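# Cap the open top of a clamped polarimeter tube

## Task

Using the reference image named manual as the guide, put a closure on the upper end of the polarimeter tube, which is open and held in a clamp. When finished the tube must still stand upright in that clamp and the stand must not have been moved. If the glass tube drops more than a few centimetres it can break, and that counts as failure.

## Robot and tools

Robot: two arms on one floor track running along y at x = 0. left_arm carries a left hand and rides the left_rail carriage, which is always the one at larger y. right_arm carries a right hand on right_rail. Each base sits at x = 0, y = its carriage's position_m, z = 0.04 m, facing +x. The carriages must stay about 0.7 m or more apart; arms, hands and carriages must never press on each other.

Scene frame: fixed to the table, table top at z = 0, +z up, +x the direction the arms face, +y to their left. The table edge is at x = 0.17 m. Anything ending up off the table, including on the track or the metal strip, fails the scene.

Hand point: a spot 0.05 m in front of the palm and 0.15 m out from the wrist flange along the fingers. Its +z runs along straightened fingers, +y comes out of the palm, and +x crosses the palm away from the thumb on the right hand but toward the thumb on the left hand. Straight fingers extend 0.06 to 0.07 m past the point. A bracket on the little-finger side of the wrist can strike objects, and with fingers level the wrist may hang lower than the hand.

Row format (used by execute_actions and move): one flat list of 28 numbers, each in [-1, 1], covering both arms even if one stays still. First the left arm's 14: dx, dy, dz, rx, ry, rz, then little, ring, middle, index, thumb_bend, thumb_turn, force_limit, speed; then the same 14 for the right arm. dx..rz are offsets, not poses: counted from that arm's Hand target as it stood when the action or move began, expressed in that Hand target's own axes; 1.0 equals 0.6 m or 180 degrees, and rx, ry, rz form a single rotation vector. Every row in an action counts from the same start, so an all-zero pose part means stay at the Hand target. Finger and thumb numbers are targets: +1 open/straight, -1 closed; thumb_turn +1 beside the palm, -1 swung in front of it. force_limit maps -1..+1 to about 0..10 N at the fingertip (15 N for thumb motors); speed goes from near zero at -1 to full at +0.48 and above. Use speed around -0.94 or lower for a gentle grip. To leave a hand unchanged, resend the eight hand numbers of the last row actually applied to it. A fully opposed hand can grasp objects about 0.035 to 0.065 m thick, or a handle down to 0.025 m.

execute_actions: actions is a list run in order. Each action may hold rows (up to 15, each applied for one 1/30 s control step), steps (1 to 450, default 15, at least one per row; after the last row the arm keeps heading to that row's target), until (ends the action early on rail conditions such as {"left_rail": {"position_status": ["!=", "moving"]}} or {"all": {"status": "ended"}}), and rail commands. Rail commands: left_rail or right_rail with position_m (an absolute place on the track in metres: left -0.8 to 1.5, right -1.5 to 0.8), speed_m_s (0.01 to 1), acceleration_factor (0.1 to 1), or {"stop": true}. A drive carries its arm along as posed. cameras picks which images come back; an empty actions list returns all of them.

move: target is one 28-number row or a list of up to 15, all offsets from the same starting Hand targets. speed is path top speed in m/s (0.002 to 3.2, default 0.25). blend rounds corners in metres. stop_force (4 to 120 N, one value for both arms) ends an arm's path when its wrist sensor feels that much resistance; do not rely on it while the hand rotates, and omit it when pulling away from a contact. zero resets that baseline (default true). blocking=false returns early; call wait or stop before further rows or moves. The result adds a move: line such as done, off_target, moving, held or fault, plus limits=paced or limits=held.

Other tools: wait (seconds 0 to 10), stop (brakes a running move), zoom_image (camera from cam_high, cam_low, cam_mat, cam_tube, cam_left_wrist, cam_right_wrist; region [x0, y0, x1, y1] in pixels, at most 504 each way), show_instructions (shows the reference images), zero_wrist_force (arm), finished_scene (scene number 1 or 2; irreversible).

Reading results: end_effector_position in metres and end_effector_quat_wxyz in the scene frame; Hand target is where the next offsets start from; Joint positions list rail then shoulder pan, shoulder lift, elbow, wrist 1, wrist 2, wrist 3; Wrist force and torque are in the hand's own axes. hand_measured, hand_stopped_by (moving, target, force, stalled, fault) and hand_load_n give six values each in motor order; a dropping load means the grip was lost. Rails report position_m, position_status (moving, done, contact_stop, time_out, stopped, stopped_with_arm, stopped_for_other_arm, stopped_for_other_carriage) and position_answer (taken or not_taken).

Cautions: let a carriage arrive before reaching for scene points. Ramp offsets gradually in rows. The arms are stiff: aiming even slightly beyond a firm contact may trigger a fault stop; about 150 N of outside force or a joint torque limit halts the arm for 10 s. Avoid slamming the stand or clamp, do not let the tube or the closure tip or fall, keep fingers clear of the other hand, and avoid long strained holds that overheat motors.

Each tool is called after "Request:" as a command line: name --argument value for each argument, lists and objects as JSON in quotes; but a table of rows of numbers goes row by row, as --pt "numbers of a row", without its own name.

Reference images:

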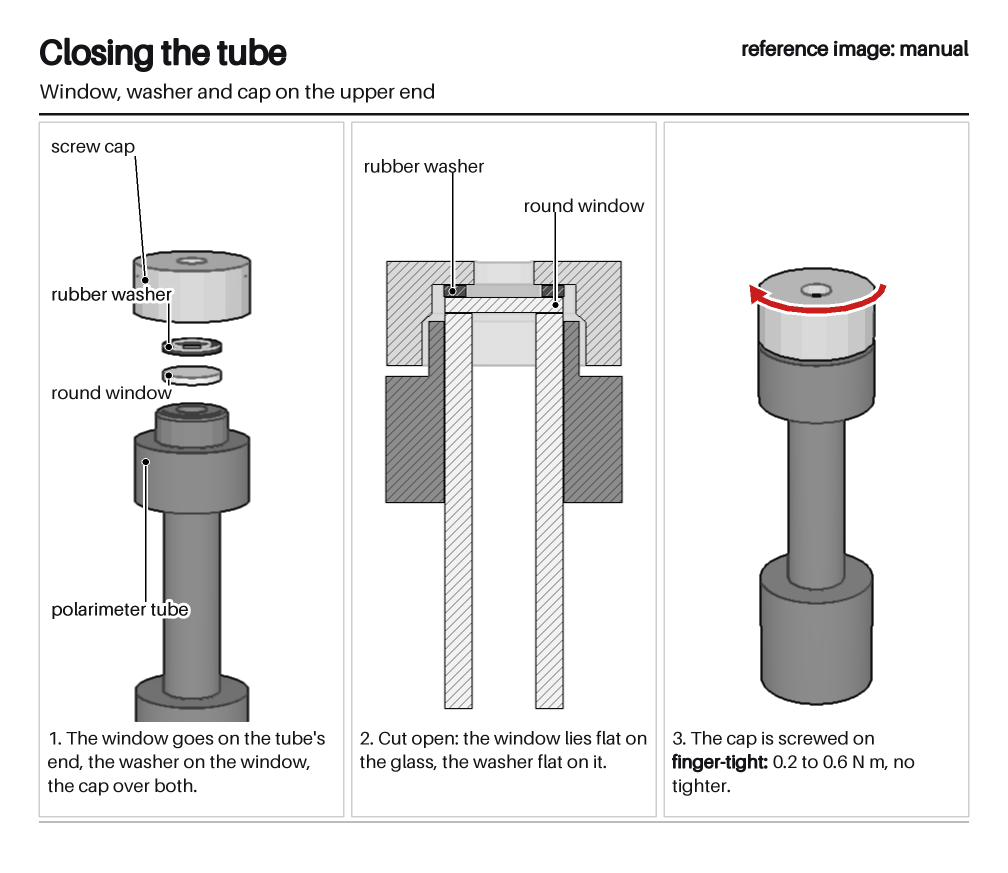

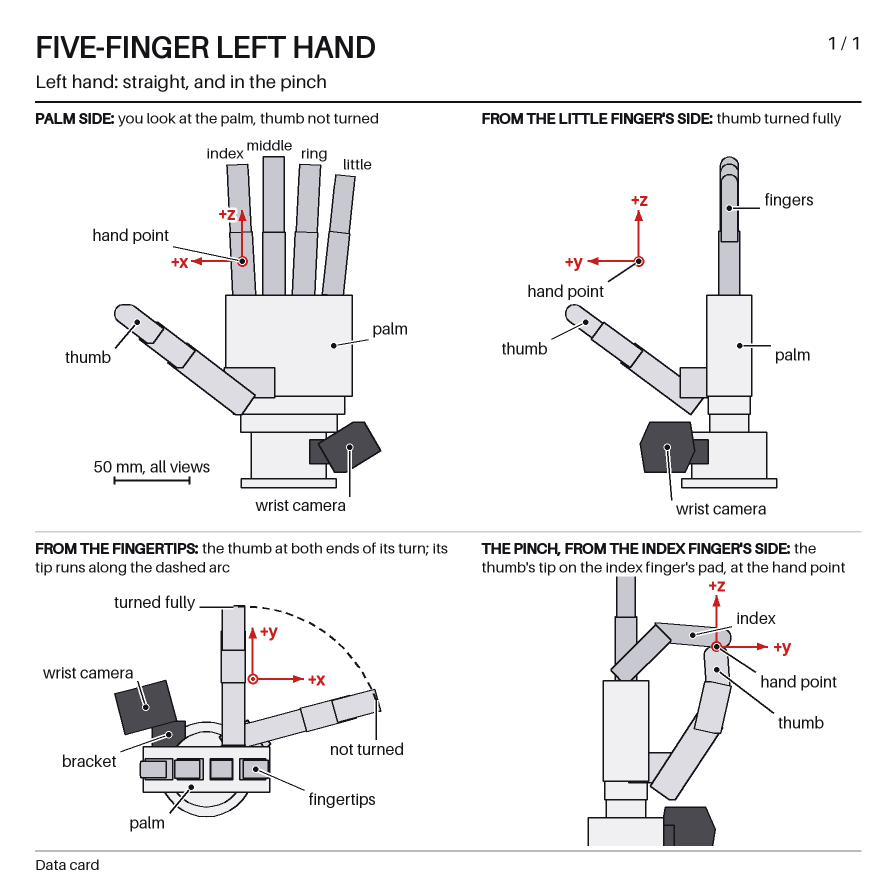

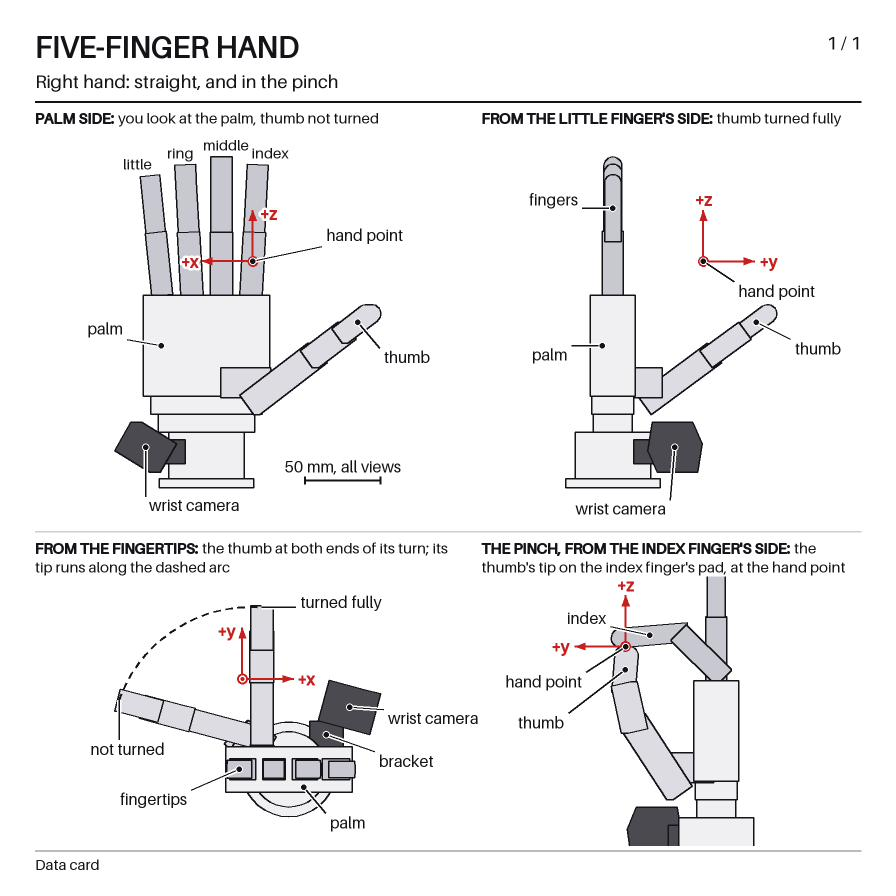

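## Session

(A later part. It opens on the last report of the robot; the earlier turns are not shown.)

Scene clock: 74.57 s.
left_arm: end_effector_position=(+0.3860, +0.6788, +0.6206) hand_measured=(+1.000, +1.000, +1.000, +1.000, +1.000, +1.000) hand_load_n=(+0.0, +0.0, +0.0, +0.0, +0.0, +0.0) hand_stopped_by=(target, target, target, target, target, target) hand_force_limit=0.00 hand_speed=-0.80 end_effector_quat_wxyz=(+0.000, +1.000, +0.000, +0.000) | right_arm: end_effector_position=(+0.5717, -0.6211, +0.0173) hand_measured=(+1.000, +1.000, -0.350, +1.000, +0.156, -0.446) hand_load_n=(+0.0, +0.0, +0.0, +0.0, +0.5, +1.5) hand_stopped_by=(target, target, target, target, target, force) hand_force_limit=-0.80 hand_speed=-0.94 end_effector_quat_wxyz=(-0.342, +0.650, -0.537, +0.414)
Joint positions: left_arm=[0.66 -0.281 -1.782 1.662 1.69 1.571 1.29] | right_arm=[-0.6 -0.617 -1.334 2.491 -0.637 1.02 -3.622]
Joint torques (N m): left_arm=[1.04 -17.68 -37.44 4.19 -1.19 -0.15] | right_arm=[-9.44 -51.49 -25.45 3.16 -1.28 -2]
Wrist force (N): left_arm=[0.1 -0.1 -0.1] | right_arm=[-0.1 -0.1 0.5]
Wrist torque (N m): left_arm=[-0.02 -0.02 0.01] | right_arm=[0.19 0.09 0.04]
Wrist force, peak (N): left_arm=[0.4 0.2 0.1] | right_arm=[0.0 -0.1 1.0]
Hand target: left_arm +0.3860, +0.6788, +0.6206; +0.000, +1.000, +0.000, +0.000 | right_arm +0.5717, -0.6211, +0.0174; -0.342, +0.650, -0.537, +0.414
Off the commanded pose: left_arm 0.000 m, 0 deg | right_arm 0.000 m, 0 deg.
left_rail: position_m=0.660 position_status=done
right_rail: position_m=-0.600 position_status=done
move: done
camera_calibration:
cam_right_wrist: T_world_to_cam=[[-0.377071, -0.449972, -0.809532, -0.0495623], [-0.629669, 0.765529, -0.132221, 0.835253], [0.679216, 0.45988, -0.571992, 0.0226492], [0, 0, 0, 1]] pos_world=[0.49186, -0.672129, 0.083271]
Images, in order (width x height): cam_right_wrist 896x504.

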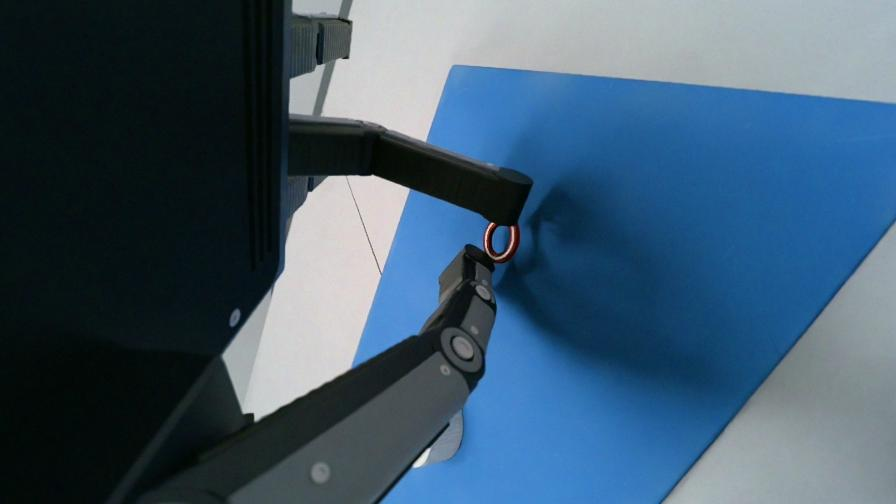

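Request:
move --pt "0 0 0 0 0 0 1 1 1 1 1 1 0 -0.8 0.08985 -0.4641 -0.22113 0 0 0 1 1 -0.35 1 0.155 -0.8 -0.8 -0.94" --pt "0 0 0 0 0 0 1 1 1 1 1 1 0 -0.8 -0.751 -0.63774 -0.19865 0.0862 -0.4453 -0.2122 1 1 -0.35 1 0.155 -0.8 -0.8 -0.94" --pt "0 0 0 0 0 0 1 1 1 1 1 1 0 -0.8 -0.77686 -0.504165 -0.135005 0.0862 -0.4453 -0.2122 1 1 -0.35 1 0.155 -0.8 -0.8 -0.94" --speed '[0.2,0.25,0.1]' --blend '[0.02,0.02,0]' --cameras '["cam_tube", "cam_right_wrist"]'

Scene clock: 81.57 s.
left_arm: end_effector_position=(+0.3860, +0.6788, +0.6206) hand_measured=(+1.000, +1.000, +1.000, +1.000, +1.000, +1.000) hand_load_n=(+0.0, +0.0, +0.0, +0.0, +0.0, +0.0) hand_stopped_by=(target, target, target, target, target, target) hand_force_limit=0.00 hand_speed=-0.80 end_effector_quat_wxyz=(+0.000, +1.000, +0.000, +0.000) | right_arm: end_effector_position=(+0.5870, -0.1063, +0.2414) hand_measured=(+1.000, +1.000, -0.350, +1.000, +0.156, -0.446) hand_load_n=(+0.0, +0.0, +0.0, +0.0, +0.5, +1.5) hand_stopped_by=(target, target, target, target, target, force) hand_force_limit=-0.80 hand_speed=-0.94 end_effector_quat_wxyz=(-0.535, +0.839, +0.081, +0.051)
Joint positions: left_arm=[0.66 -0.281 -1.782 1.662 1.69 1.571 1.29] | right_arm=[-0.6 0.168 -1.099 1.678 0.649 0.465 -4.525]
Joint torques (N m): left_arm=[0.38 -17.74 -37.4 4.36 -0.95 0.02] | right_arm=[9.92 -49.95 -25.26 1.66 -3.22 2.84]
Wrist force (N): left_arm=[0.1 0.2 -0.4] | right_arm=[0.2 0.1 0.5]
Wrist torque (N m): left_arm=[0.05 -0.03 0.01] | right_arm=[0.19 0.02 0.01]
Wrist force, peak (N): left_arm=[-0.2 -0.6 -0.1] | right_arm=[-0.4 1.2 1.2]
Hand target: left_arm +0.3860, +0.6788, +0.6206; +0.000, +1.000, +0.000, +0.000 | right_arm +0.5870, -0.1063, +0.2412; -0.535, +0.839, +0.081, +0.051
Off the commanded pose: left_arm 0.000 m, 0 deg | right_arm 0.000 m, 0 deg.
left_rail: position_m=0.660 position_status=done
right_rail: position_m=-0.600 position_status=done
move: done
camera_calibration:
cam_tube: T_world_to_cam=[[-0.933499, -0.357775, -0.0240137, 0.523782], [-0.0315966, 0.14878, -0.988365, 0.222387], [0.357185, -0.92188, -0.150191, -0.0781346], [0, 0, 0, 1]] pos_world=[0.523885, 0.0822784, 0.220643]
cam_right_wrist: T_world_to_cam=[[0.452926, -0.375735, -0.808505, -0.110285], [-0.763632, -0.631531, -0.134298, 0.411026], [-0.460135, 0.678227, -0.57296, 0.595925], [0, 0, 0, 1]] pos_world=[0.63803, -0.186035, 0.307475]
Images, in order (width x height): cam_tube 896x504, cam_right_wrist 896x504.

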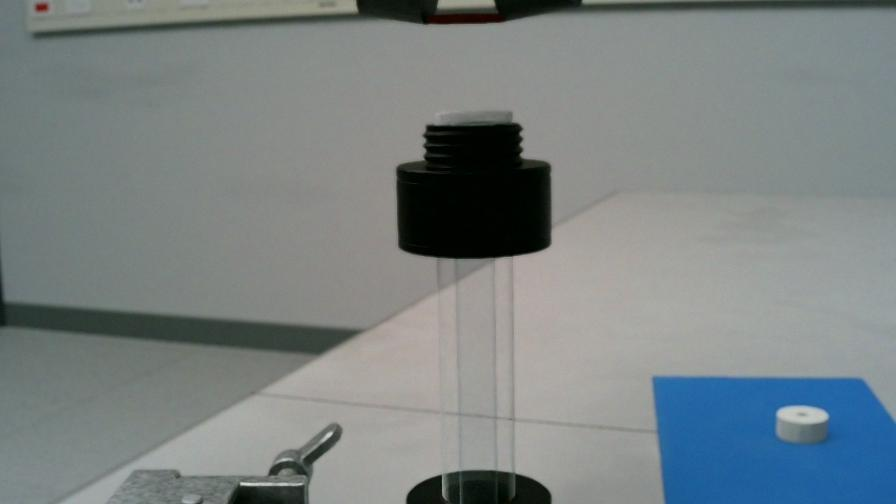

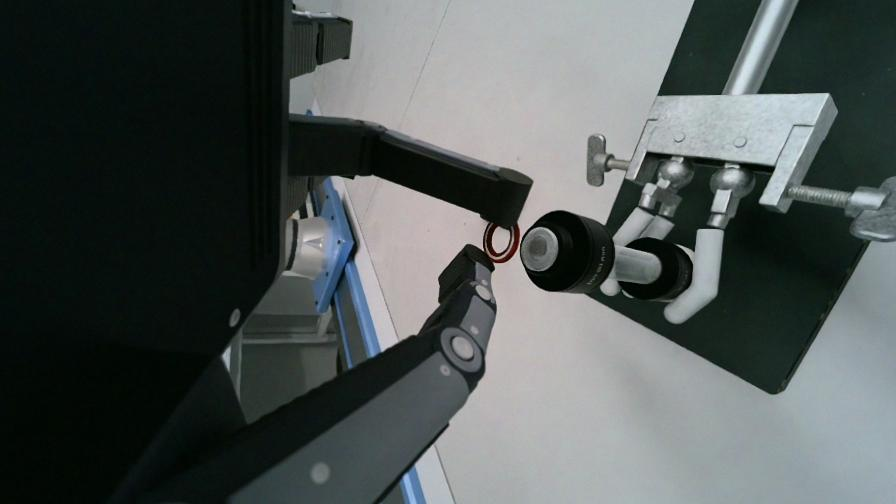

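Request:
zoom_image --camera "cam_tube" --region '[380, 0, 580, 200]'

Request:
zoom_image --camera "cam_tube" --region '[412, 0, 532, 60]'

Request:
zoom_image --camera "cam_tube" --region '[412, 90, 532, 150]'

Scaled by 2.520.

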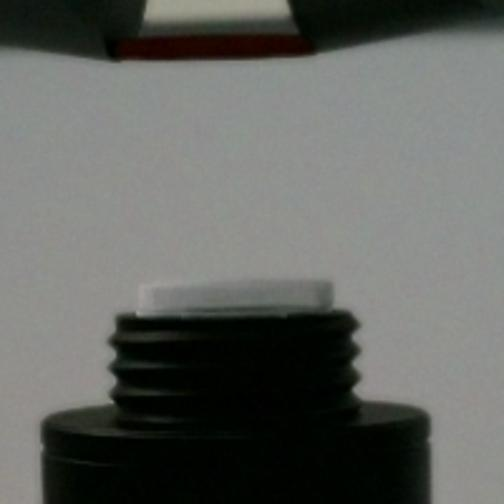

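Scaled by 4.200.

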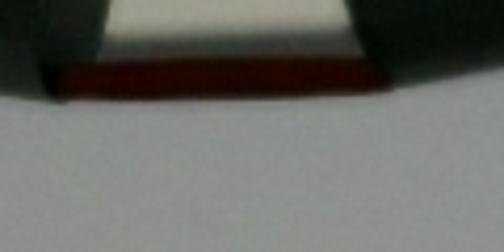

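Scaled by 4.200.

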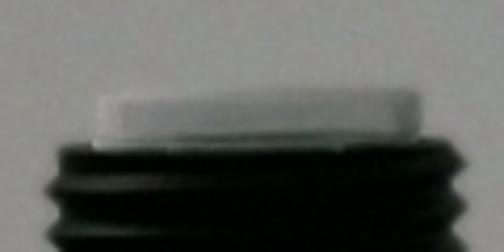

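Request:
zoom_image --camera "cam_tube" --region '[425, 98, 525, 138]'

Scaled by 5.040.

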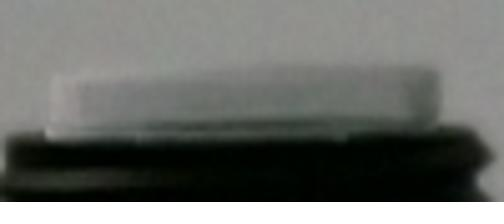

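Request:
move --pt "0 0 0 0 0 0 1 1 1 1 1 1 0 -0.8 -0.0051 0.01758 0.009082 0 0 0 1 1 -0.35 1 0.155 -0.8 -0.8 -0.94" --speed 0.03 --cameras '["cam_tube"]'

Request:
zoom_image --camera "cam_tube" --region '[412, 70, 532, 130]'

Scene clock: 84.80 s.
left_arm: end_effector_position=(+0.3860, +0.6788, +0.6206) hand_measured=(+1.000, +1.000, +1.000, +1.000, +1.000, +1.000) hand_load_n=(+0.0, +0.0, +0.0, +0.0, +0.0, +0.0) hand_stopped_by=(target, target, target, target, target, target) hand_force_limit=0.00 hand_speed=-0.80 end_effector_quat_wxyz=(+0.000, +1.000, +0.000, +0.000) | right_arm: end_effector_position=(+0.5861, -0.1060, +0.2292) hand_measured=(+1.000, +1.000, -0.350, +1.000, +0.156, -0.446) hand_load_n=(+0.0, +0.0, +0.0, +0.0, +0.5, +1.5) hand_stopped_by=(target, target, target, target, target, force) hand_force_limit=-0.80 hand_speed=-0.94 end_effector_quat_wxyz=(-0.535, +0.839, +0.081, +0.051)
Joint positions: left_arm=[0.66 -0.281 -1.782 1.662 1.69 1.571 1.29] | right_arm=[-0.6 0.169 -1.089 1.688 0.628 0.465 -4.523]
Joint torques (N m): left_arm=[1.2 -19.27 -37.38 4.52 -1.41 -0.07] | right_arm=[4.19 -51.55 -24.98 0.84 0.24 3.09]
Wrist force (N): left_arm=[-0.1 0.0 -0.4] | right_arm=[0.2 0.3 0.4]
Wrist torque (N m): left_arm=[0.02 0.00 0.00] | right_arm=[0.23 0.02 -0.06]
Wrist force, peak (N): left_arm=[0.0 -0.1 0.5] | right_arm=[-0.4 0.3 0.8]
Hand target: left_arm +0.3860, +0.6788, +0.6206; +0.000, +1.000, +0.000, +0.000 | right_arm +0.5860, -0.1060, +0.2290; -0.535, +0.839, +0.081, +0.051
Off the commanded pose: left_arm 0.000 m, 0 deg | right_arm 0.000 m, 0 deg.
left_rail: position_m=0.660 position_status=done
right_rail: position_m=-0.600 position_status=done
move: done
camera_calibration:
cam_tube: T_world_to_cam=[[-0.933499, -0.357775, -0.0240137, 0.523782], [-0.0315966, 0.14878, -0.988365, 0.222387], [0.357185, -0.92188, -0.150191, -0.0781346], [0, 0, 0, 1]] pos_world=[0.523885, 0.0822784, 0.220643]
Images, in order (width x height): cam_tube 896x504.

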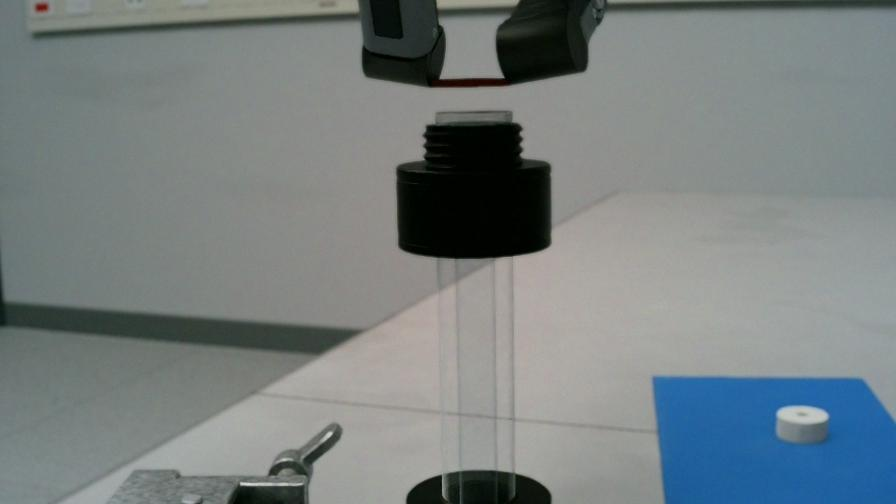

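Scaled by 4.200.

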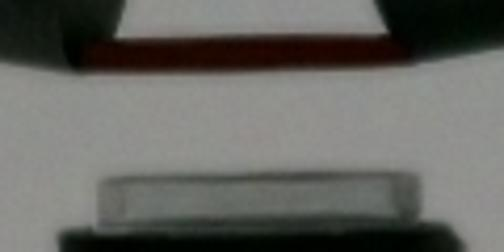

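Request:
move --pt "0 0 0 0 0 0 1 1 1 1 1 1 0 -0.8 -0.001925 0.009944 0.004738 0 0 0 1 1 -0.35 1 0.155 -0.8 -0.8 -0.94" --speed 0.006 --stop_force 4 --cameras '["cam_tube"]'

Request:
zoom_image --camera "cam_tube" --region '[412, 70, 532, 130]'

Scene clock: 87.73 s.
left_arm: end_effector_position=(+0.3860, +0.6788, +0.6206) hand_measured=(+1.000, +1.000, +1.000, +1.000, +1.000, +1.000) hand_load_n=(+0.0, +0.0, +0.0, +0.0, -0.5, +0.0) hand_stopped_by=(target, target, target, target, target, target) hand_force_limit=0.00 hand_speed=-0.80 end_effector_quat_wxyz=(+0.000, +1.000, +0.000, +0.000) | right_arm: end_effector_position=(+0.5860, -0.1060, +0.2238) hand_measured=(+1.000, +1.000, -0.350, +1.000, +0.156, -0.446) hand_load_n=(+0.0, +0.0, -0.5, +0.0, -1.0, +1.5) hand_stopped_by=(target, target, target, target, target, force) hand_force_limit=-0.80 hand_speed=-0.94 end_effector_quat_wxyz=(-0.535, +0.839, +0.081, +0.051)
Joint positions: left_arm=[0.66 -0.281 -1.782 1.662 1.69 1.571 1.29] | right_arm=[-0.6 0.169 -1.084 1.691 0.619 0.466 -4.523]
Joint torques (N m): left_arm=[1.75 -16.86 -37.29 4.52 -0.95 0.2] | right_arm=[6.33 -84.08 -36.84 5.5 0.37 3.17]
Wrist force (N): left_arm=[0.2 0.0 -0.1] | right_arm=[0.3 -3.1 -1.4]
Wrist torque (N m): left_arm=[0.00 -0.03 0.02] | right_arm=[0.21 0.08 -0.11]
Wrist force, peak (N): left_arm=[0.3 -0.1 -0.5] | right_arm=[0.9 -4.7 -2.1]
Hand target: left_arm +0.3860, +0.6788, +0.6206; +0.000, +1.000, +0.000, +0.000 | right_arm +0.5860, -0.1060, +0.2238; -0.535, +0.839, +0.081, +0.051 (not the last commanded pose)
Off the commanded pose: left_arm 0.000 m, 0 deg | right_arm 0.002 m, 0 deg.
left_rail: position_m=0.660 position_status=done
right_rail: position_m=-0.600 position_status=done
move: contact (right_arm)
camera_calibration:
cam_tube: T_world_to_cam=[[-0.933499, -0.357775, -0.0240137, 0.523782], [-0.0315966, 0.14878, -0.988365, 0.222387], [0.357185, -0.92188, -0.150191, -0.0781346], [0, 0, 0, 1]] pos_world=[0.523885, 0.0822784, 0.220643]
Images, in order (width x height): cam_tube 896x504.

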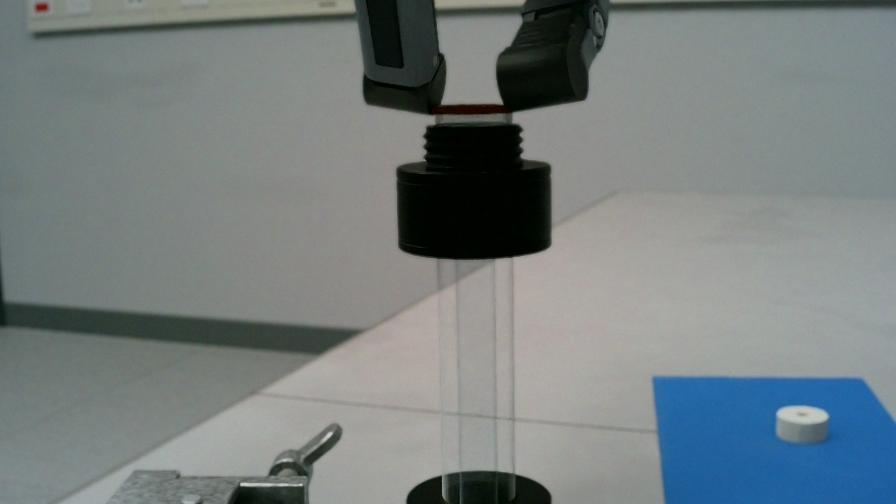

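Scaled by 4.200.

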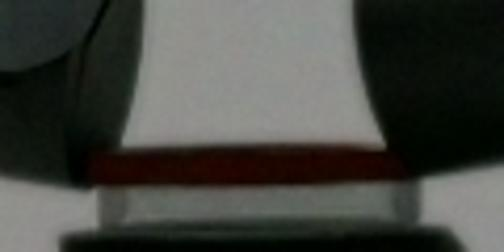

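Request:
zoom_image --camera "cam_tube" --region '[412, 90, 532, 150]'

Request:
zoom_image --camera "cam_tube" --region '[380, 0, 580, 200]'

Scaled by 4.200.

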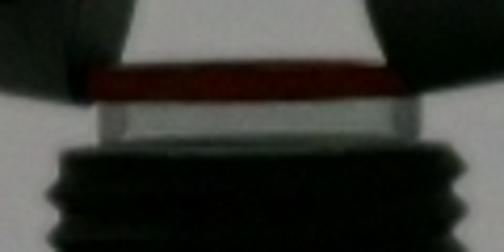

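Scaled by 2.520.

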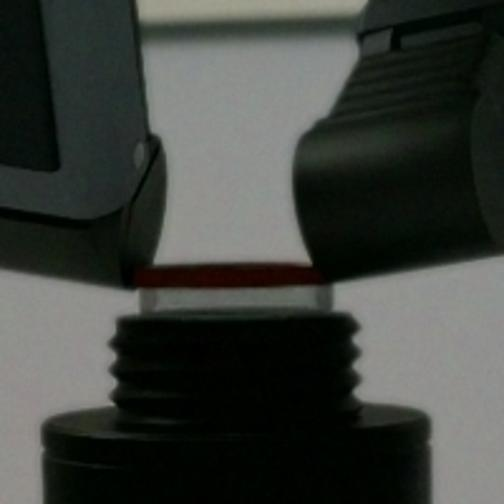

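Request:
move --pt "0 0 0 0 0 0 1 1 1 1 1 1 0 -0.8 0.0001 -0.00052 -0.00025 0 0 0 1 1 -0.35 1 0.155 -0.8 -0.8 -0.94" --speed 0.01

Request:
execute_actions --actions '[{"rows":[[0,0,0,0,0,0,1,1,1,1,1,1,0,-0.8,0,0,0,0,0,0,1,1,-0.35,1,0.155,-0.41,-0.8,-0.96]],"steps":30},{"rows":[[0,0,0,0,0,0,1,1,1,1,1,1,0,-0.8,0,0,0,0,0,0,1,1,-0.35,1,0.155,-0.25,-0.8,-0.92]],"steps":45}]' --cameras '["cam_tube"]'

Request:
zoom_image --camera "cam_tube" --region '[412, 90, 532, 150]'

Scene clock: 90.17 s.
left_arm: end_effector_position=(+0.3860, +0.6788, +0.6206) hand_measured=(+1.000, +1.000, +1.000, +1.000, +1.000, +1.000) hand_load_n=(+0.0, +0.0, +0.0, +0.0, +0.0, +0.0) hand_stopped_by=(target, target, target, target, target, target) hand_force_limit=0.00 hand_speed=-0.80 end_effector_quat_wxyz=(+0.000, +1.000, +0.000, +0.000) | right_arm: end_effector_position=(+0.5860, -0.1060, +0.2242) hand_measured=(+1.000, +1.000, -0.350, +1.000, +0.156, -0.446) hand_load_n=(+0.0, +0.0, -0.5, +0.0, +0.0, +2.0) hand_stopped_by=(target, target, target, target, target, force) hand_force_limit=-0.80 hand_speed=-0.94 end_effector_quat_wxyz=(-0.535, +0.839, +0.081, +0.051)
Joint positions: left_arm=[0.66 -0.281 -1.782 1.662 1.69 1.571 1.29] | right_arm=[-0.6 0.169 -1.084 1.691 0.62 0.466 -4.523]
Joint torques (N m): left_arm=[0.22 -15.59 -36.53 4.55 -1.49 -0.06] | right_arm=[1.1 -84.13 -38.99 6.45 0.33 2.72]
Wrist force (N): left_arm=[-0.1 0.2 -0.1] | right_arm=[0.4 -0.6 -0.3]
Wrist torque (N m): left_arm=[0.03 0.01 -0.01] | right_arm=[0.25 0.04 -0.07]
Wrist force, peak (N): left_arm=[0.3 -0.1 -0.4] | right_arm=[0.6 -3.6 -1.4]
Hand target: left_arm +0.3860, +0.6788, +0.6206; +0.000, +1.000, +0.000, +0.000 | right_arm +0.5860, -0.1060, +0.2242; -0.535, +0.839, +0.081, +0.051
Off the commanded pose: left_arm 0.000 m, 0 deg | right_arm 0.000 m, 0 deg.
left_rail: position_m=0.660 position_status=done
right_rail: position_m=-0.600 position_status=done
move: done

Scene clock: 92.87 s.
left_arm: end_effector_position=(+0.3860, +0.6788, +0.6206) hand_measured=(+1.000, +1.000, +1.000, +1.000, +1.000, +1.000) hand_load_n=(+0.0, +0.0, +0.0, +0.0, +0.0, +0.0) hand_stopped_by=(target, target, target, target, target, target) hand_force_limit=0.00 hand_speed=-0.80 end_effector_quat_wxyz=(+0.000, +1.000, +0.000, +0.000) | right_arm: end_effector_position=(+0.5860, -0.1060, +0.2242) hand_measured=(+1.000, +1.000, -0.350, +1.000, +0.156, -0.250) hand_load_n=(+0.0, +0.0, +0.0, -0.5, +0.0, +0.0) hand_stopped_by=(target, target, target, target, target, target) hand_force_limit=-0.80 hand_speed=-0.92 end_effector_quat_wxyz=(-0.535, +0.839, +0.081, +0.051)
Joint positions: left_arm=[0.66 -0.281 -1.782 1.662 1.69 1.571 1.29] | right_arm=[-0.6 0.169 -1.084 1.691 0.62 0.466 -4.523]
Joint torques (N m): left_arm=[1.58 -14.82 -37.14 4.67 -1.22 0.02] | right_arm=[-2.91 -85.61 -37.66 5.67 0.16 1.46]
Wrist force (N): left_arm=[-0.1 0.4 -0.1] | right_arm=[0.1 0.0 0.5]
Wrist torque (N m): left_arm=[0.06 0.02 -0.02] | right_arm=[0.17 0.03 -0.08]
Wrist force, peak (N): left_arm=[0.1 -0.2 -0.5] | right_arm=[0.4 -1.2 -0.1]
Hand target: left_arm +0.3860, +0.6788, +0.6206; +0.000, +1.000, +0.000, +0.000 | right_arm +0.5860, -0.1060, +0.2242; -0.535, +0.839, +0.081, +0.051
Off the commanded pose: left_arm 0.000 m, 0 deg | right_arm 0.000 m, 0 deg.
left_rail: position_m=0.660 position_status=done
right_rail: position_m=-0.600 position_status=done
camera_calibration:
cam_tube: T_world_to_cam=[[-0.933499, -0.357775, -0.0240137, 0.523782], [-0.0315966, 0.14878, -0.988365, 0.222387], [0.357185, -0.92188, -0.150191, -0.0781346], [0, 0, 0, 1]] pos_world=[0.523885, 0.0822784, 0.220643]
Images, in order (width x height): cam_tube 896x504.

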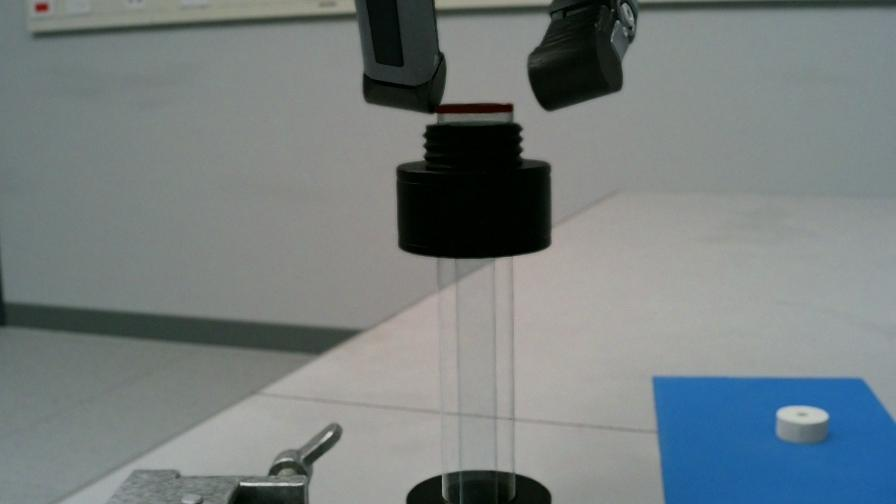

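Scaled by 4.200.

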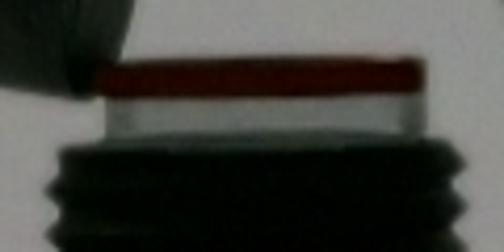

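Request:
move --pt "0 0 0 0 0 0 1 1 1 1 1 1 0 -0.8 0.0049 0.00095 0 0 0 0 1 1 -0.35 1 0.155 -0.25 -0.8 -0.92" --pt "0 0 0 0 0 0 1 1 1 1 1 1 0 -0.8 0.0221 -0.08805 -0.0424 0 0 0 1 1 -0.35 1 0.155 -0.25 -0.8 -0.92" --speed '[0.01,0.1]' --cameras '["cam_tube"]'

Request:
zoom_image --camera "cam_tube" --region '[412, 90, 532, 150]'

Request:
zoom_image --camera "cam_tube" --region '[380, 60, 580, 260]'

Scene clock: 94.90 s.
left_arm: end_effector_position=(+0.3860, +0.6788, +0.6206) hand_measured=(+1.000, +1.000, +1.000, +1.000, +1.000, +1.000) hand_load_n=(+0.0, +0.5, +0.0, +0.0, +0.0, +0.0) hand_stopped_by=(target, target, target, target, target, target) hand_force_limit=0.00 hand_speed=-0.80 end_effector_quat_wxyz=(+0.000, +1.000, +0.000, +0.000) | right_arm: end_effector_position=(+0.5890, -0.1061, +0.2841) hand_measured=(+1.000, +1.000, -0.350, +1.000, +0.156, -0.250) hand_load_n=(+0.0, +0.0, +0.0, +0.0, +0.0, +0.0) hand_stopped_by=(target, target, target, target, target, target) hand_force_limit=-0.80 hand_speed=-0.92 end_effector_quat_wxyz=(-0.535, +0.839, +0.081, +0.051)
Joint positions: left_arm=[0.66 -0.281 -1.782 1.662 1.69 1.571 1.29] | right_arm=[-0.6 0.168 -1.132 1.643 0.717 0.465 -4.525]
Joint torques (N m): left_arm=[0.21 -17.92 -37.25 4.69 -1.51 0.34] | right_arm=[-13.81 -82.11 -40.62 5.91 -3.46 -3.55]
Wrist force (N): left_arm=[0.0 -0.1 0.1] | right_arm=[0.4 0.2 -0.1]
Wrist torque (N m): left_arm=[-0.01 0.00 0.01] | right_arm=[0.23 -0.02 0.21]
Wrist force, peak (N): left_arm=[-0.1 0.4 -0.1] | right_arm=[0.0 1.0 0.9]
Hand target: left_arm +0.3860, +0.6788, +0.6206; +0.000, +1.000, +0.000, +0.000 | right_arm +0.5890, -0.1061, +0.2842; -0.535, +0.839, +0.081, +0.051
Off the commanded pose: left_arm 0.000 m, 0 deg | right_arm 0.000 m, 0 deg.
left_rail: position_m=0.660 position_status=done
right_rail: position_m=-0.600 position_status=done
move: done
camera_calibration:
cam_tube: T_world_to_cam=[[-0.933499, -0.357775, -0.0240137, 0.523782], [-0.0315966, 0.14878, -0.988365, 0.222387], [0.357185, -0.92188, -0.150191, -0.0781346], [0, 0, 0, 1]] pos_world=[0.523885, 0.0822784, 0.220643]
Images, in order (width x height): cam_tube 896x504.

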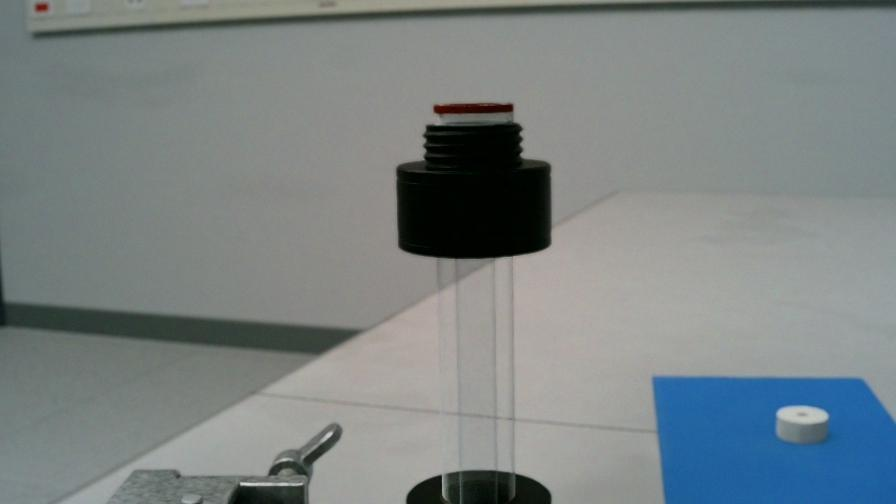

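Scaled by 4.200.

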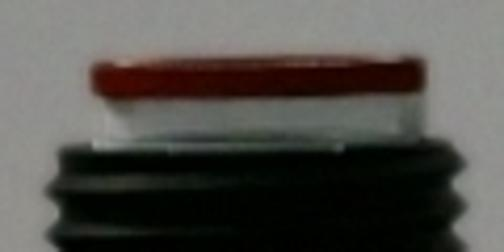

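Scaled by 2.520.

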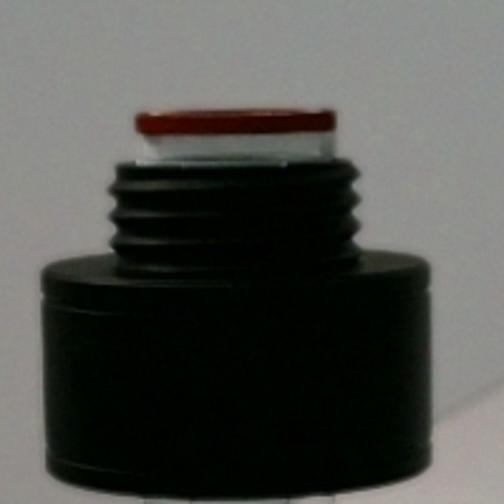

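Request:
move --target '[0,0,0,0,0,0,1,1,1,1,1,1,0,-0.8,0.00728,0.00178,-0.0236,-0.2626,0.0231,-0.1553,1,1,-0.35,1,0.155,-0.25,-0.8,-0.92]' --speed 0.25 --cameras '["cam_right_wrist"]'

Request:
zoom_image --camera "cam_right_wrist" --region '[380, 190, 580, 390]'

Scene clock: 98.63 s.
left_arm: end_effector_position=(+0.3860, +0.6788, +0.6206) hand_measured=(+1.000, +1.000, +1.000, +1.000, +1.000, +1.000) hand_load_n=(+0.0, +0.0, +0.0, +0.0, +0.0, +0.0) hand_stopped_by=(target, target, target, target, target, target) hand_force_limit=0.00 hand_speed=-0.80 end_effector_quat_wxyz=(+0.000, +1.000, +0.000, +0.000) | right_arm: end_effector_position=(+0.5935, -0.1190, +0.2900) hand_measured=(+1.000, +1.000, -0.350, +1.000, +0.156, -0.250) hand_load_n=(+0.0, +0.0, +0.0, +0.0, +0.0, +0.0) hand_stopped_by=(target, target, target, target, target, target) hand_force_limit=-0.80 hand_speed=-0.92 end_effector_quat_wxyz=(-0.132, +0.936, +0.230, +0.233)
Joint positions: left_arm=[0.66 -0.281 -1.782 1.662 1.69 1.571 1.29] | right_arm=[-0.6 0.479 -1.227 1.574 0.699 1.429 -4.677]
Joint torques (N m): left_arm=[1.67 -17.17 -37 4.86 -1.41 -0.14] | right_arm=[8.02 -43.38 -45.07 -0.02 2.18 -3.42]
Wrist force (N): left_arm=[0.0 0.1 0.0] | right_arm=[0.5 0.3 0.1]
Wrist torque (N m): left_arm=[0.01 0.00 0.00] | right_arm=[0.07 -0.04 0.13]
Wrist force, peak (N): left_arm=[0.4 0.3 -0.4] | right_arm=[0.9 0.6 0.2]
Hand target: left_arm +0.3860, +0.6788, +0.6206; +0.000, +1.000, +0.000, +0.000 | right_arm +0.5935, -0.1190, +0.2900; -0.132, +0.936, +0.230, +0.233
Off the commanded pose: left_arm 0.000 m, 0 deg | right_arm 0.000 m, 0 deg.
left_rail: position_m=0.660 position_status=done
right_rail: position_m=-0.600 position_status=done
move: done
camera_calibration:
cam_right_wrist: T_world_to_cam=[[0.688492, -0.725244, 0.000303186, -0.494711], [-0.725244, -0.688492, -0.000384977, 0.34603], [0.000487944, 0.0000451696, -1, 0.405184], [0, 0, 0, 1]] pos_world=[0.591363, -0.120566, 0.405467]
Images, in order (width x height): cam_right_wrist 896x504.

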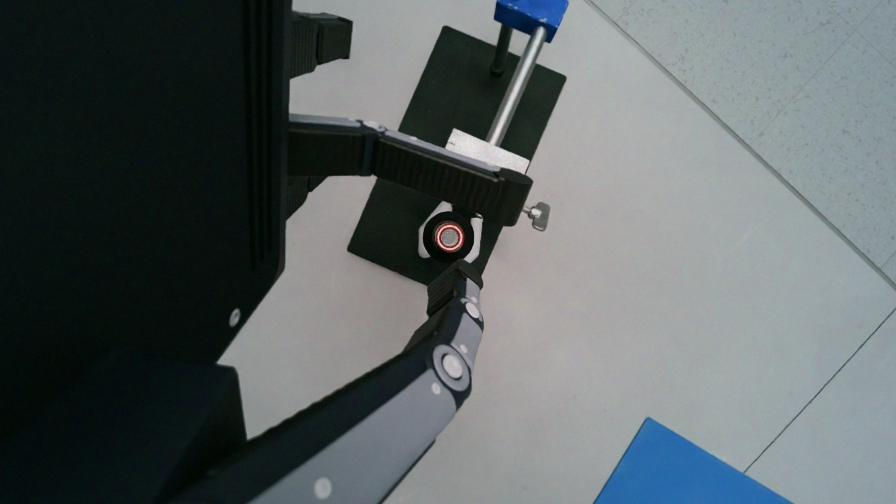

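Scaled by 2.520.

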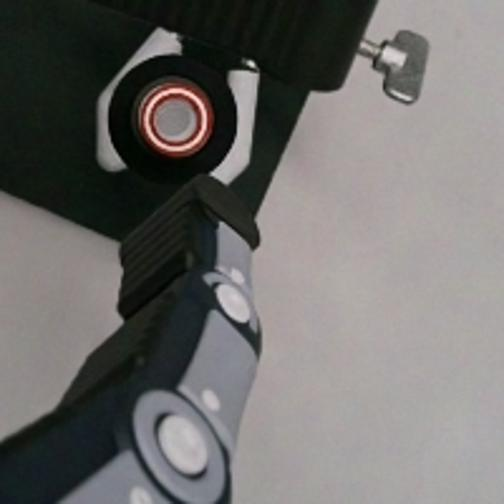

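Request:
zoom_image --camera "cam_right_wrist" --region '[418, 206, 482, 270]'

Scaled by 7.875.

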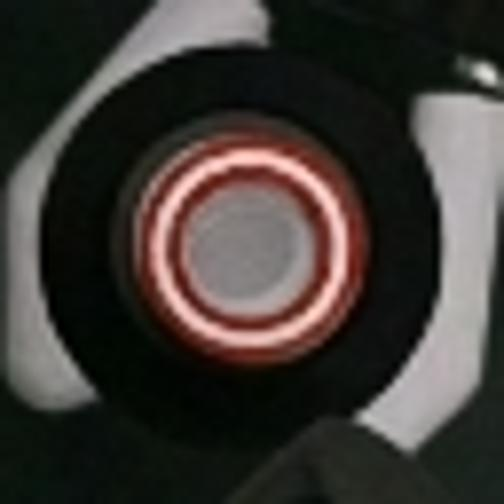

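Request:
zoom_image --camera "cam_right_wrist" --region '[430, 216, 470, 256]'

Scaled by 12.600.

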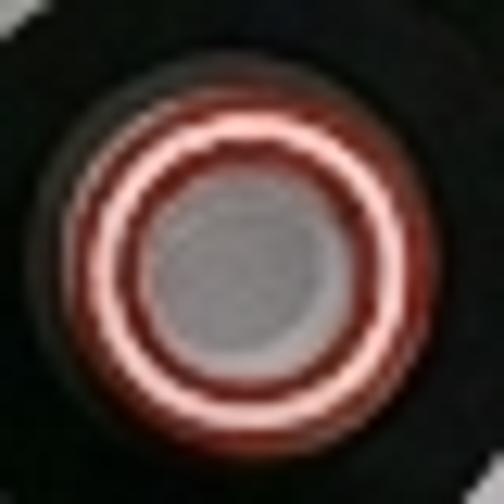

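Request:
move --pt "0 0 0 0 0 0 1 1 1 1 1 1 0 -0.8 0.0414 -0.01167 -0.0715 0 0 0 1 1 -0.18 -0.22 1 -1 -0.35 -0.2" --pt "0 0 0 0 0 0 1 1 1 1 1 1 0 -0.8 -0.096 0.2711 -0.2363 -0.0172 0.2128 0.5828 1 1 -0.18 -0.22 1 -1 -0.35 -0.2" --pt "0 0 0 0 0 0 1 1 1 1 1 1 0 -0.8 -0.47255 0.6423 0.01077 -0.0172 0.2128 0.5828 1 1 -0.18 -0.22 1 -1 -0.35 -0.2" --speed '[0.3,0.4,0.3]' --blend '[0.02,0.04,0]' --cameras '["cam_right_wrist", "cam_mat", "cam_tube"]'

Scene clock: 107.07 s.
left_arm: end_effector_position=(+0.3860, +0.6788, +0.6206) hand_measured=(+1.000, +1.000, +1.000, +1.000, +1.000, +1.000) hand_load_n=(+0.0, +0.0, +0.0, +0.0, +0.0, +0.0) hand_stopped_by=(target, target, target, target, target, target) hand_force_limit=0.00 hand_speed=-0.80 end_effector_quat_wxyz=(+0.000, +1.000, +0.000, +0.000) | right_arm: end_effector_position=(+0.5625, -0.5524, +0.0901) hand_measured=(+1.000, +1.000, -0.180, -0.220, +1.000, -1.000) hand_load_n=(+0.0, +0.0, +0.0, +0.0, +0.0, +0.0) hand_stopped_by=(target, target, target, target, target, target) hand_force_limit=-0.35 hand_speed=-0.20 end_effector_quat_wxyz=(-0.299, +0.641, -0.641, +0.299)
Joint positions: left_arm=[0.66 -0.281 -1.782 1.662 1.69 1.571 1.29] | right_arm=[-0.6 -0.411 -1.464 2.325 -0.12 1.26 -3.415]
Joint torques (N m): left_arm=[2.29 -14.87 -37.35 4.57 -1.33 0.12] | right_arm=[-15.52 -15.91 -19.64 -0.75 -2.88 -3.36]
Wrist force (N): left_arm=[0.2 0.2 -0.2] | right_arm=[-0.3 0.2 0.4]
Wrist torque (N m): left_arm=[0.03 -0.02 0.01] | right_arm=[0.21 0.07 0.11]
Wrist force, peak (N): left_arm=[-0.6 0.0 0.0] | right_arm=[1.3 -0.4 -1.1]
Hand target: left_arm +0.3860, +0.6788, +0.6206; +0.000, +1.000, +0.000, +0.000 | right_arm +0.5625, -0.5525, +0.0899; -0.299, +0.641, -0.641, +0.299
Off the commanded pose: left_arm 0.000 m, 0 deg | right_arm 0.000 m, 0 deg.
left_rail: position_m=0.660 position_status=done
right_rail: position_m=-0.600 position_status=done
move: done
camera_calibration:
cam_tube: T_world_to_cam=[[-0.933499, -0.357775, -0.0240137, 0.523782], [-0.0315966, 0.14878, -0.988365, 0.222387], [0.357185, -0.92188, -0.150191, -0.0781346], [0, 0, 0, 1]] pos_world=[0.523885, 0.0822784, 0.220643]
cam_right_wrist: T_world_to_cam=[[-0.617911, -0.27374, -0.737057, 0.263043], [-0.545448, 0.824414, 0.151092, 0.746129], [0.56628, 0.495387, -0.658725, 0.129869], [0, 0, 0, 1]] pos_world=[0.495969, -0.607449, 0.166691]
Images, in order (width x height): cam_mat 896x504, cam_tube 896x504, cam_right_wrist 896x504.

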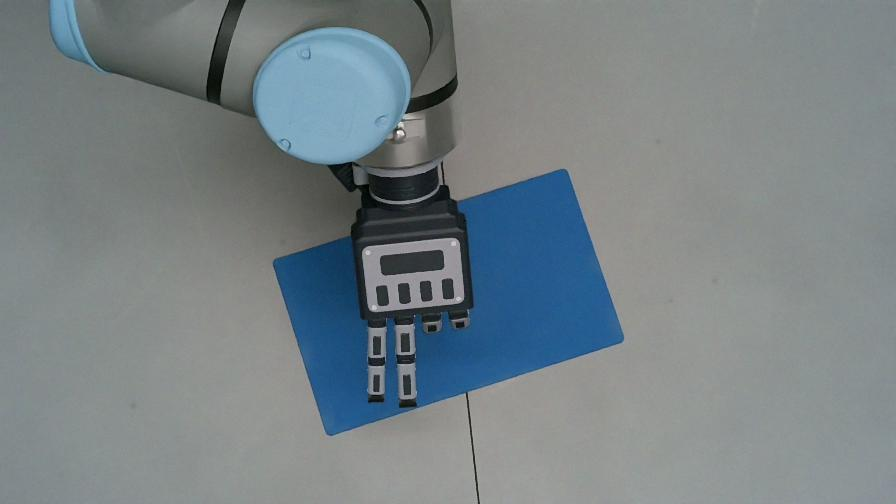

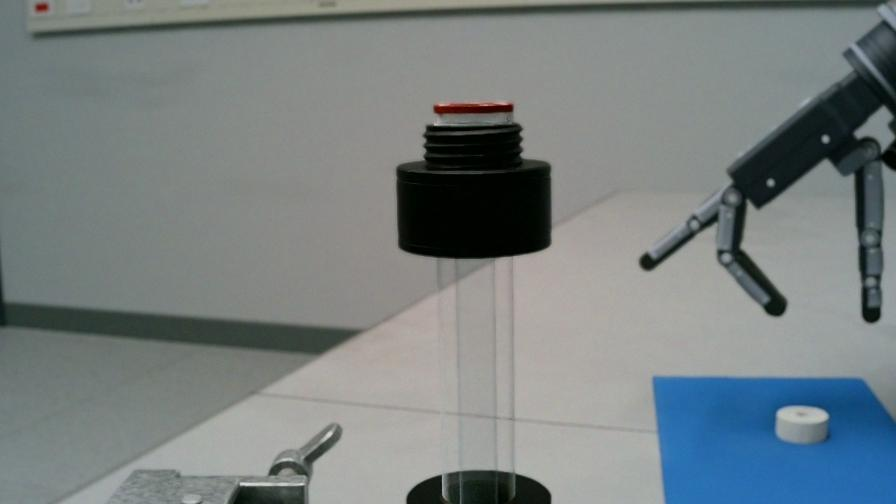

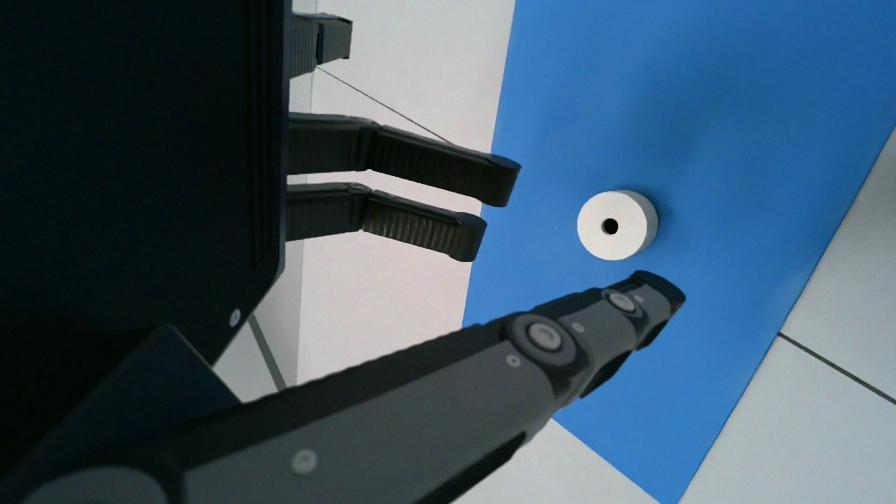

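Request:
move --target '[0,0,0,0,0,0,1,1,1,1,1,1,0,-0.8,-0.004,0.06765,0.06201,0,0,0,1,1,-0.18,-0.22,1,-1,-0.35,-0.2]' --speed 0.1 --cameras '["cam_right_wrist"]'

Request:
zoom_image --camera "cam_right_wrist" --region '[400, 130, 700, 330]'

Scene clock: 108.93 s.
left_arm: end_effector_position=(+0.3860, +0.6788, +0.6206) hand_measured=(+1.000, +1.000, +1.000, +1.000, +1.000, +1.000) hand_load_n=(+0.0, +0.0, +0.0, +0.0, +0.0, +0.0) hand_stopped_by=(target, target, target, target, target, target) hand_force_limit=0.00 hand_speed=-0.80 end_effector_quat_wxyz=(+0.000, +1.000, +0.000, +0.000) | right_arm: end_effector_position=(+0.5649, -0.5501, +0.0350) hand_measured=(+1.000, +1.000, -0.180, -0.220, +1.000, -1.000) hand_load_n=(+0.0, +0.0, +0.0, +0.0, +0.0, +0.0) hand_stopped_by=(target, target, target, target, target, target) hand_force_limit=-0.35 hand_speed=-0.20 end_effector_quat_wxyz=(-0.299, +0.641, -0.641, +0.299)
Joint positions: left_arm=[0.66 -0.281 -1.782 1.662 1.69 1.571 1.29] | right_arm=[-0.6 -0.402 -1.361 2.353 -0.253 1.266 -3.409]
Joint torques (N m): left_arm=[0.12 -15.69 -37.28 4.32 -1.7 0.15] | right_arm=[2.96 -16.15 -15.4 -0.98 1.76 3.23]
Wrist force (N): left_arm=[0.1 -0.1 -0.1] | right_arm=[-0.2 0.0 0.1]
Wrist torque (N m): left_arm=[-0.02 -0.02 0.02] | right_arm=[0.19 0.07 -0.11]
Wrist force, peak (N): left_arm=[0.4 -0.3 0.0] | right_arm=[-0.3 1.0 0.7]
Hand target: left_arm +0.3860, +0.6788, +0.6206; +0.000, +1.000, +0.000, +0.000 | right_arm +0.5649, -0.5501, +0.0349; -0.299, +0.641, -0.641, +0.299
Off the commanded pose: left_arm 0.000 m, 0 deg | right_arm 0.000 m, 0 deg.
left_rail: position_m=0.660 position_status=done
right_rail: position_m=-0.600 position_status=done
move: done
camera_calibration:
cam_right_wrist: T_world_to_cam=[[-0.617847, -0.2738, -0.737088, 0.224479], [-0.545549, 0.824349, 0.15108, 0.753879], [0.566252, 0.495462, -0.658693, 0.0911294], [0, 0, 0, 1]] pos_world=[0.498369, -0.605149, 0.111591]
Images, in order (width x height): cam_right_wrist 896x504.

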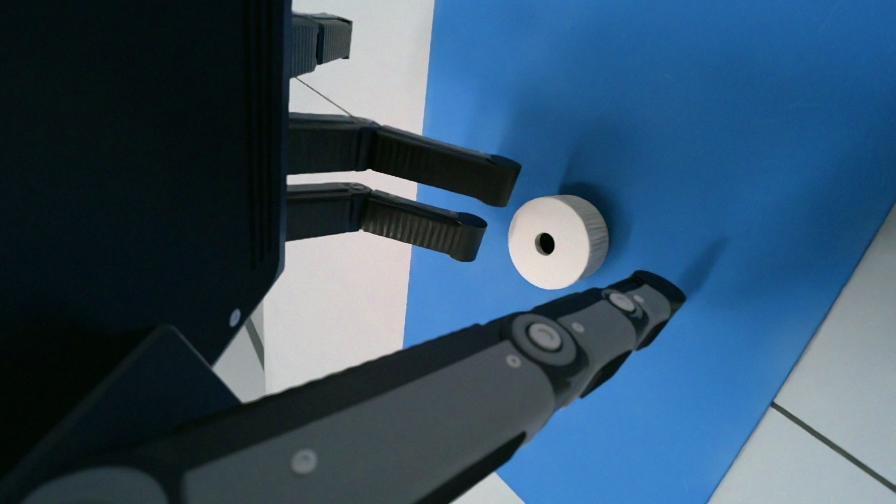

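Scaled by 1.680.

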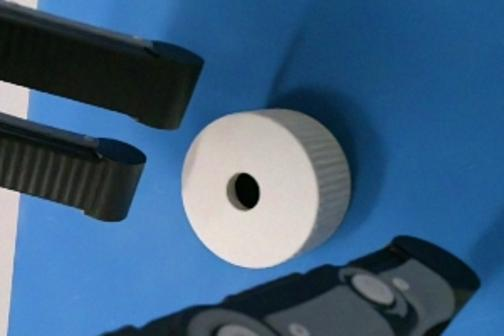

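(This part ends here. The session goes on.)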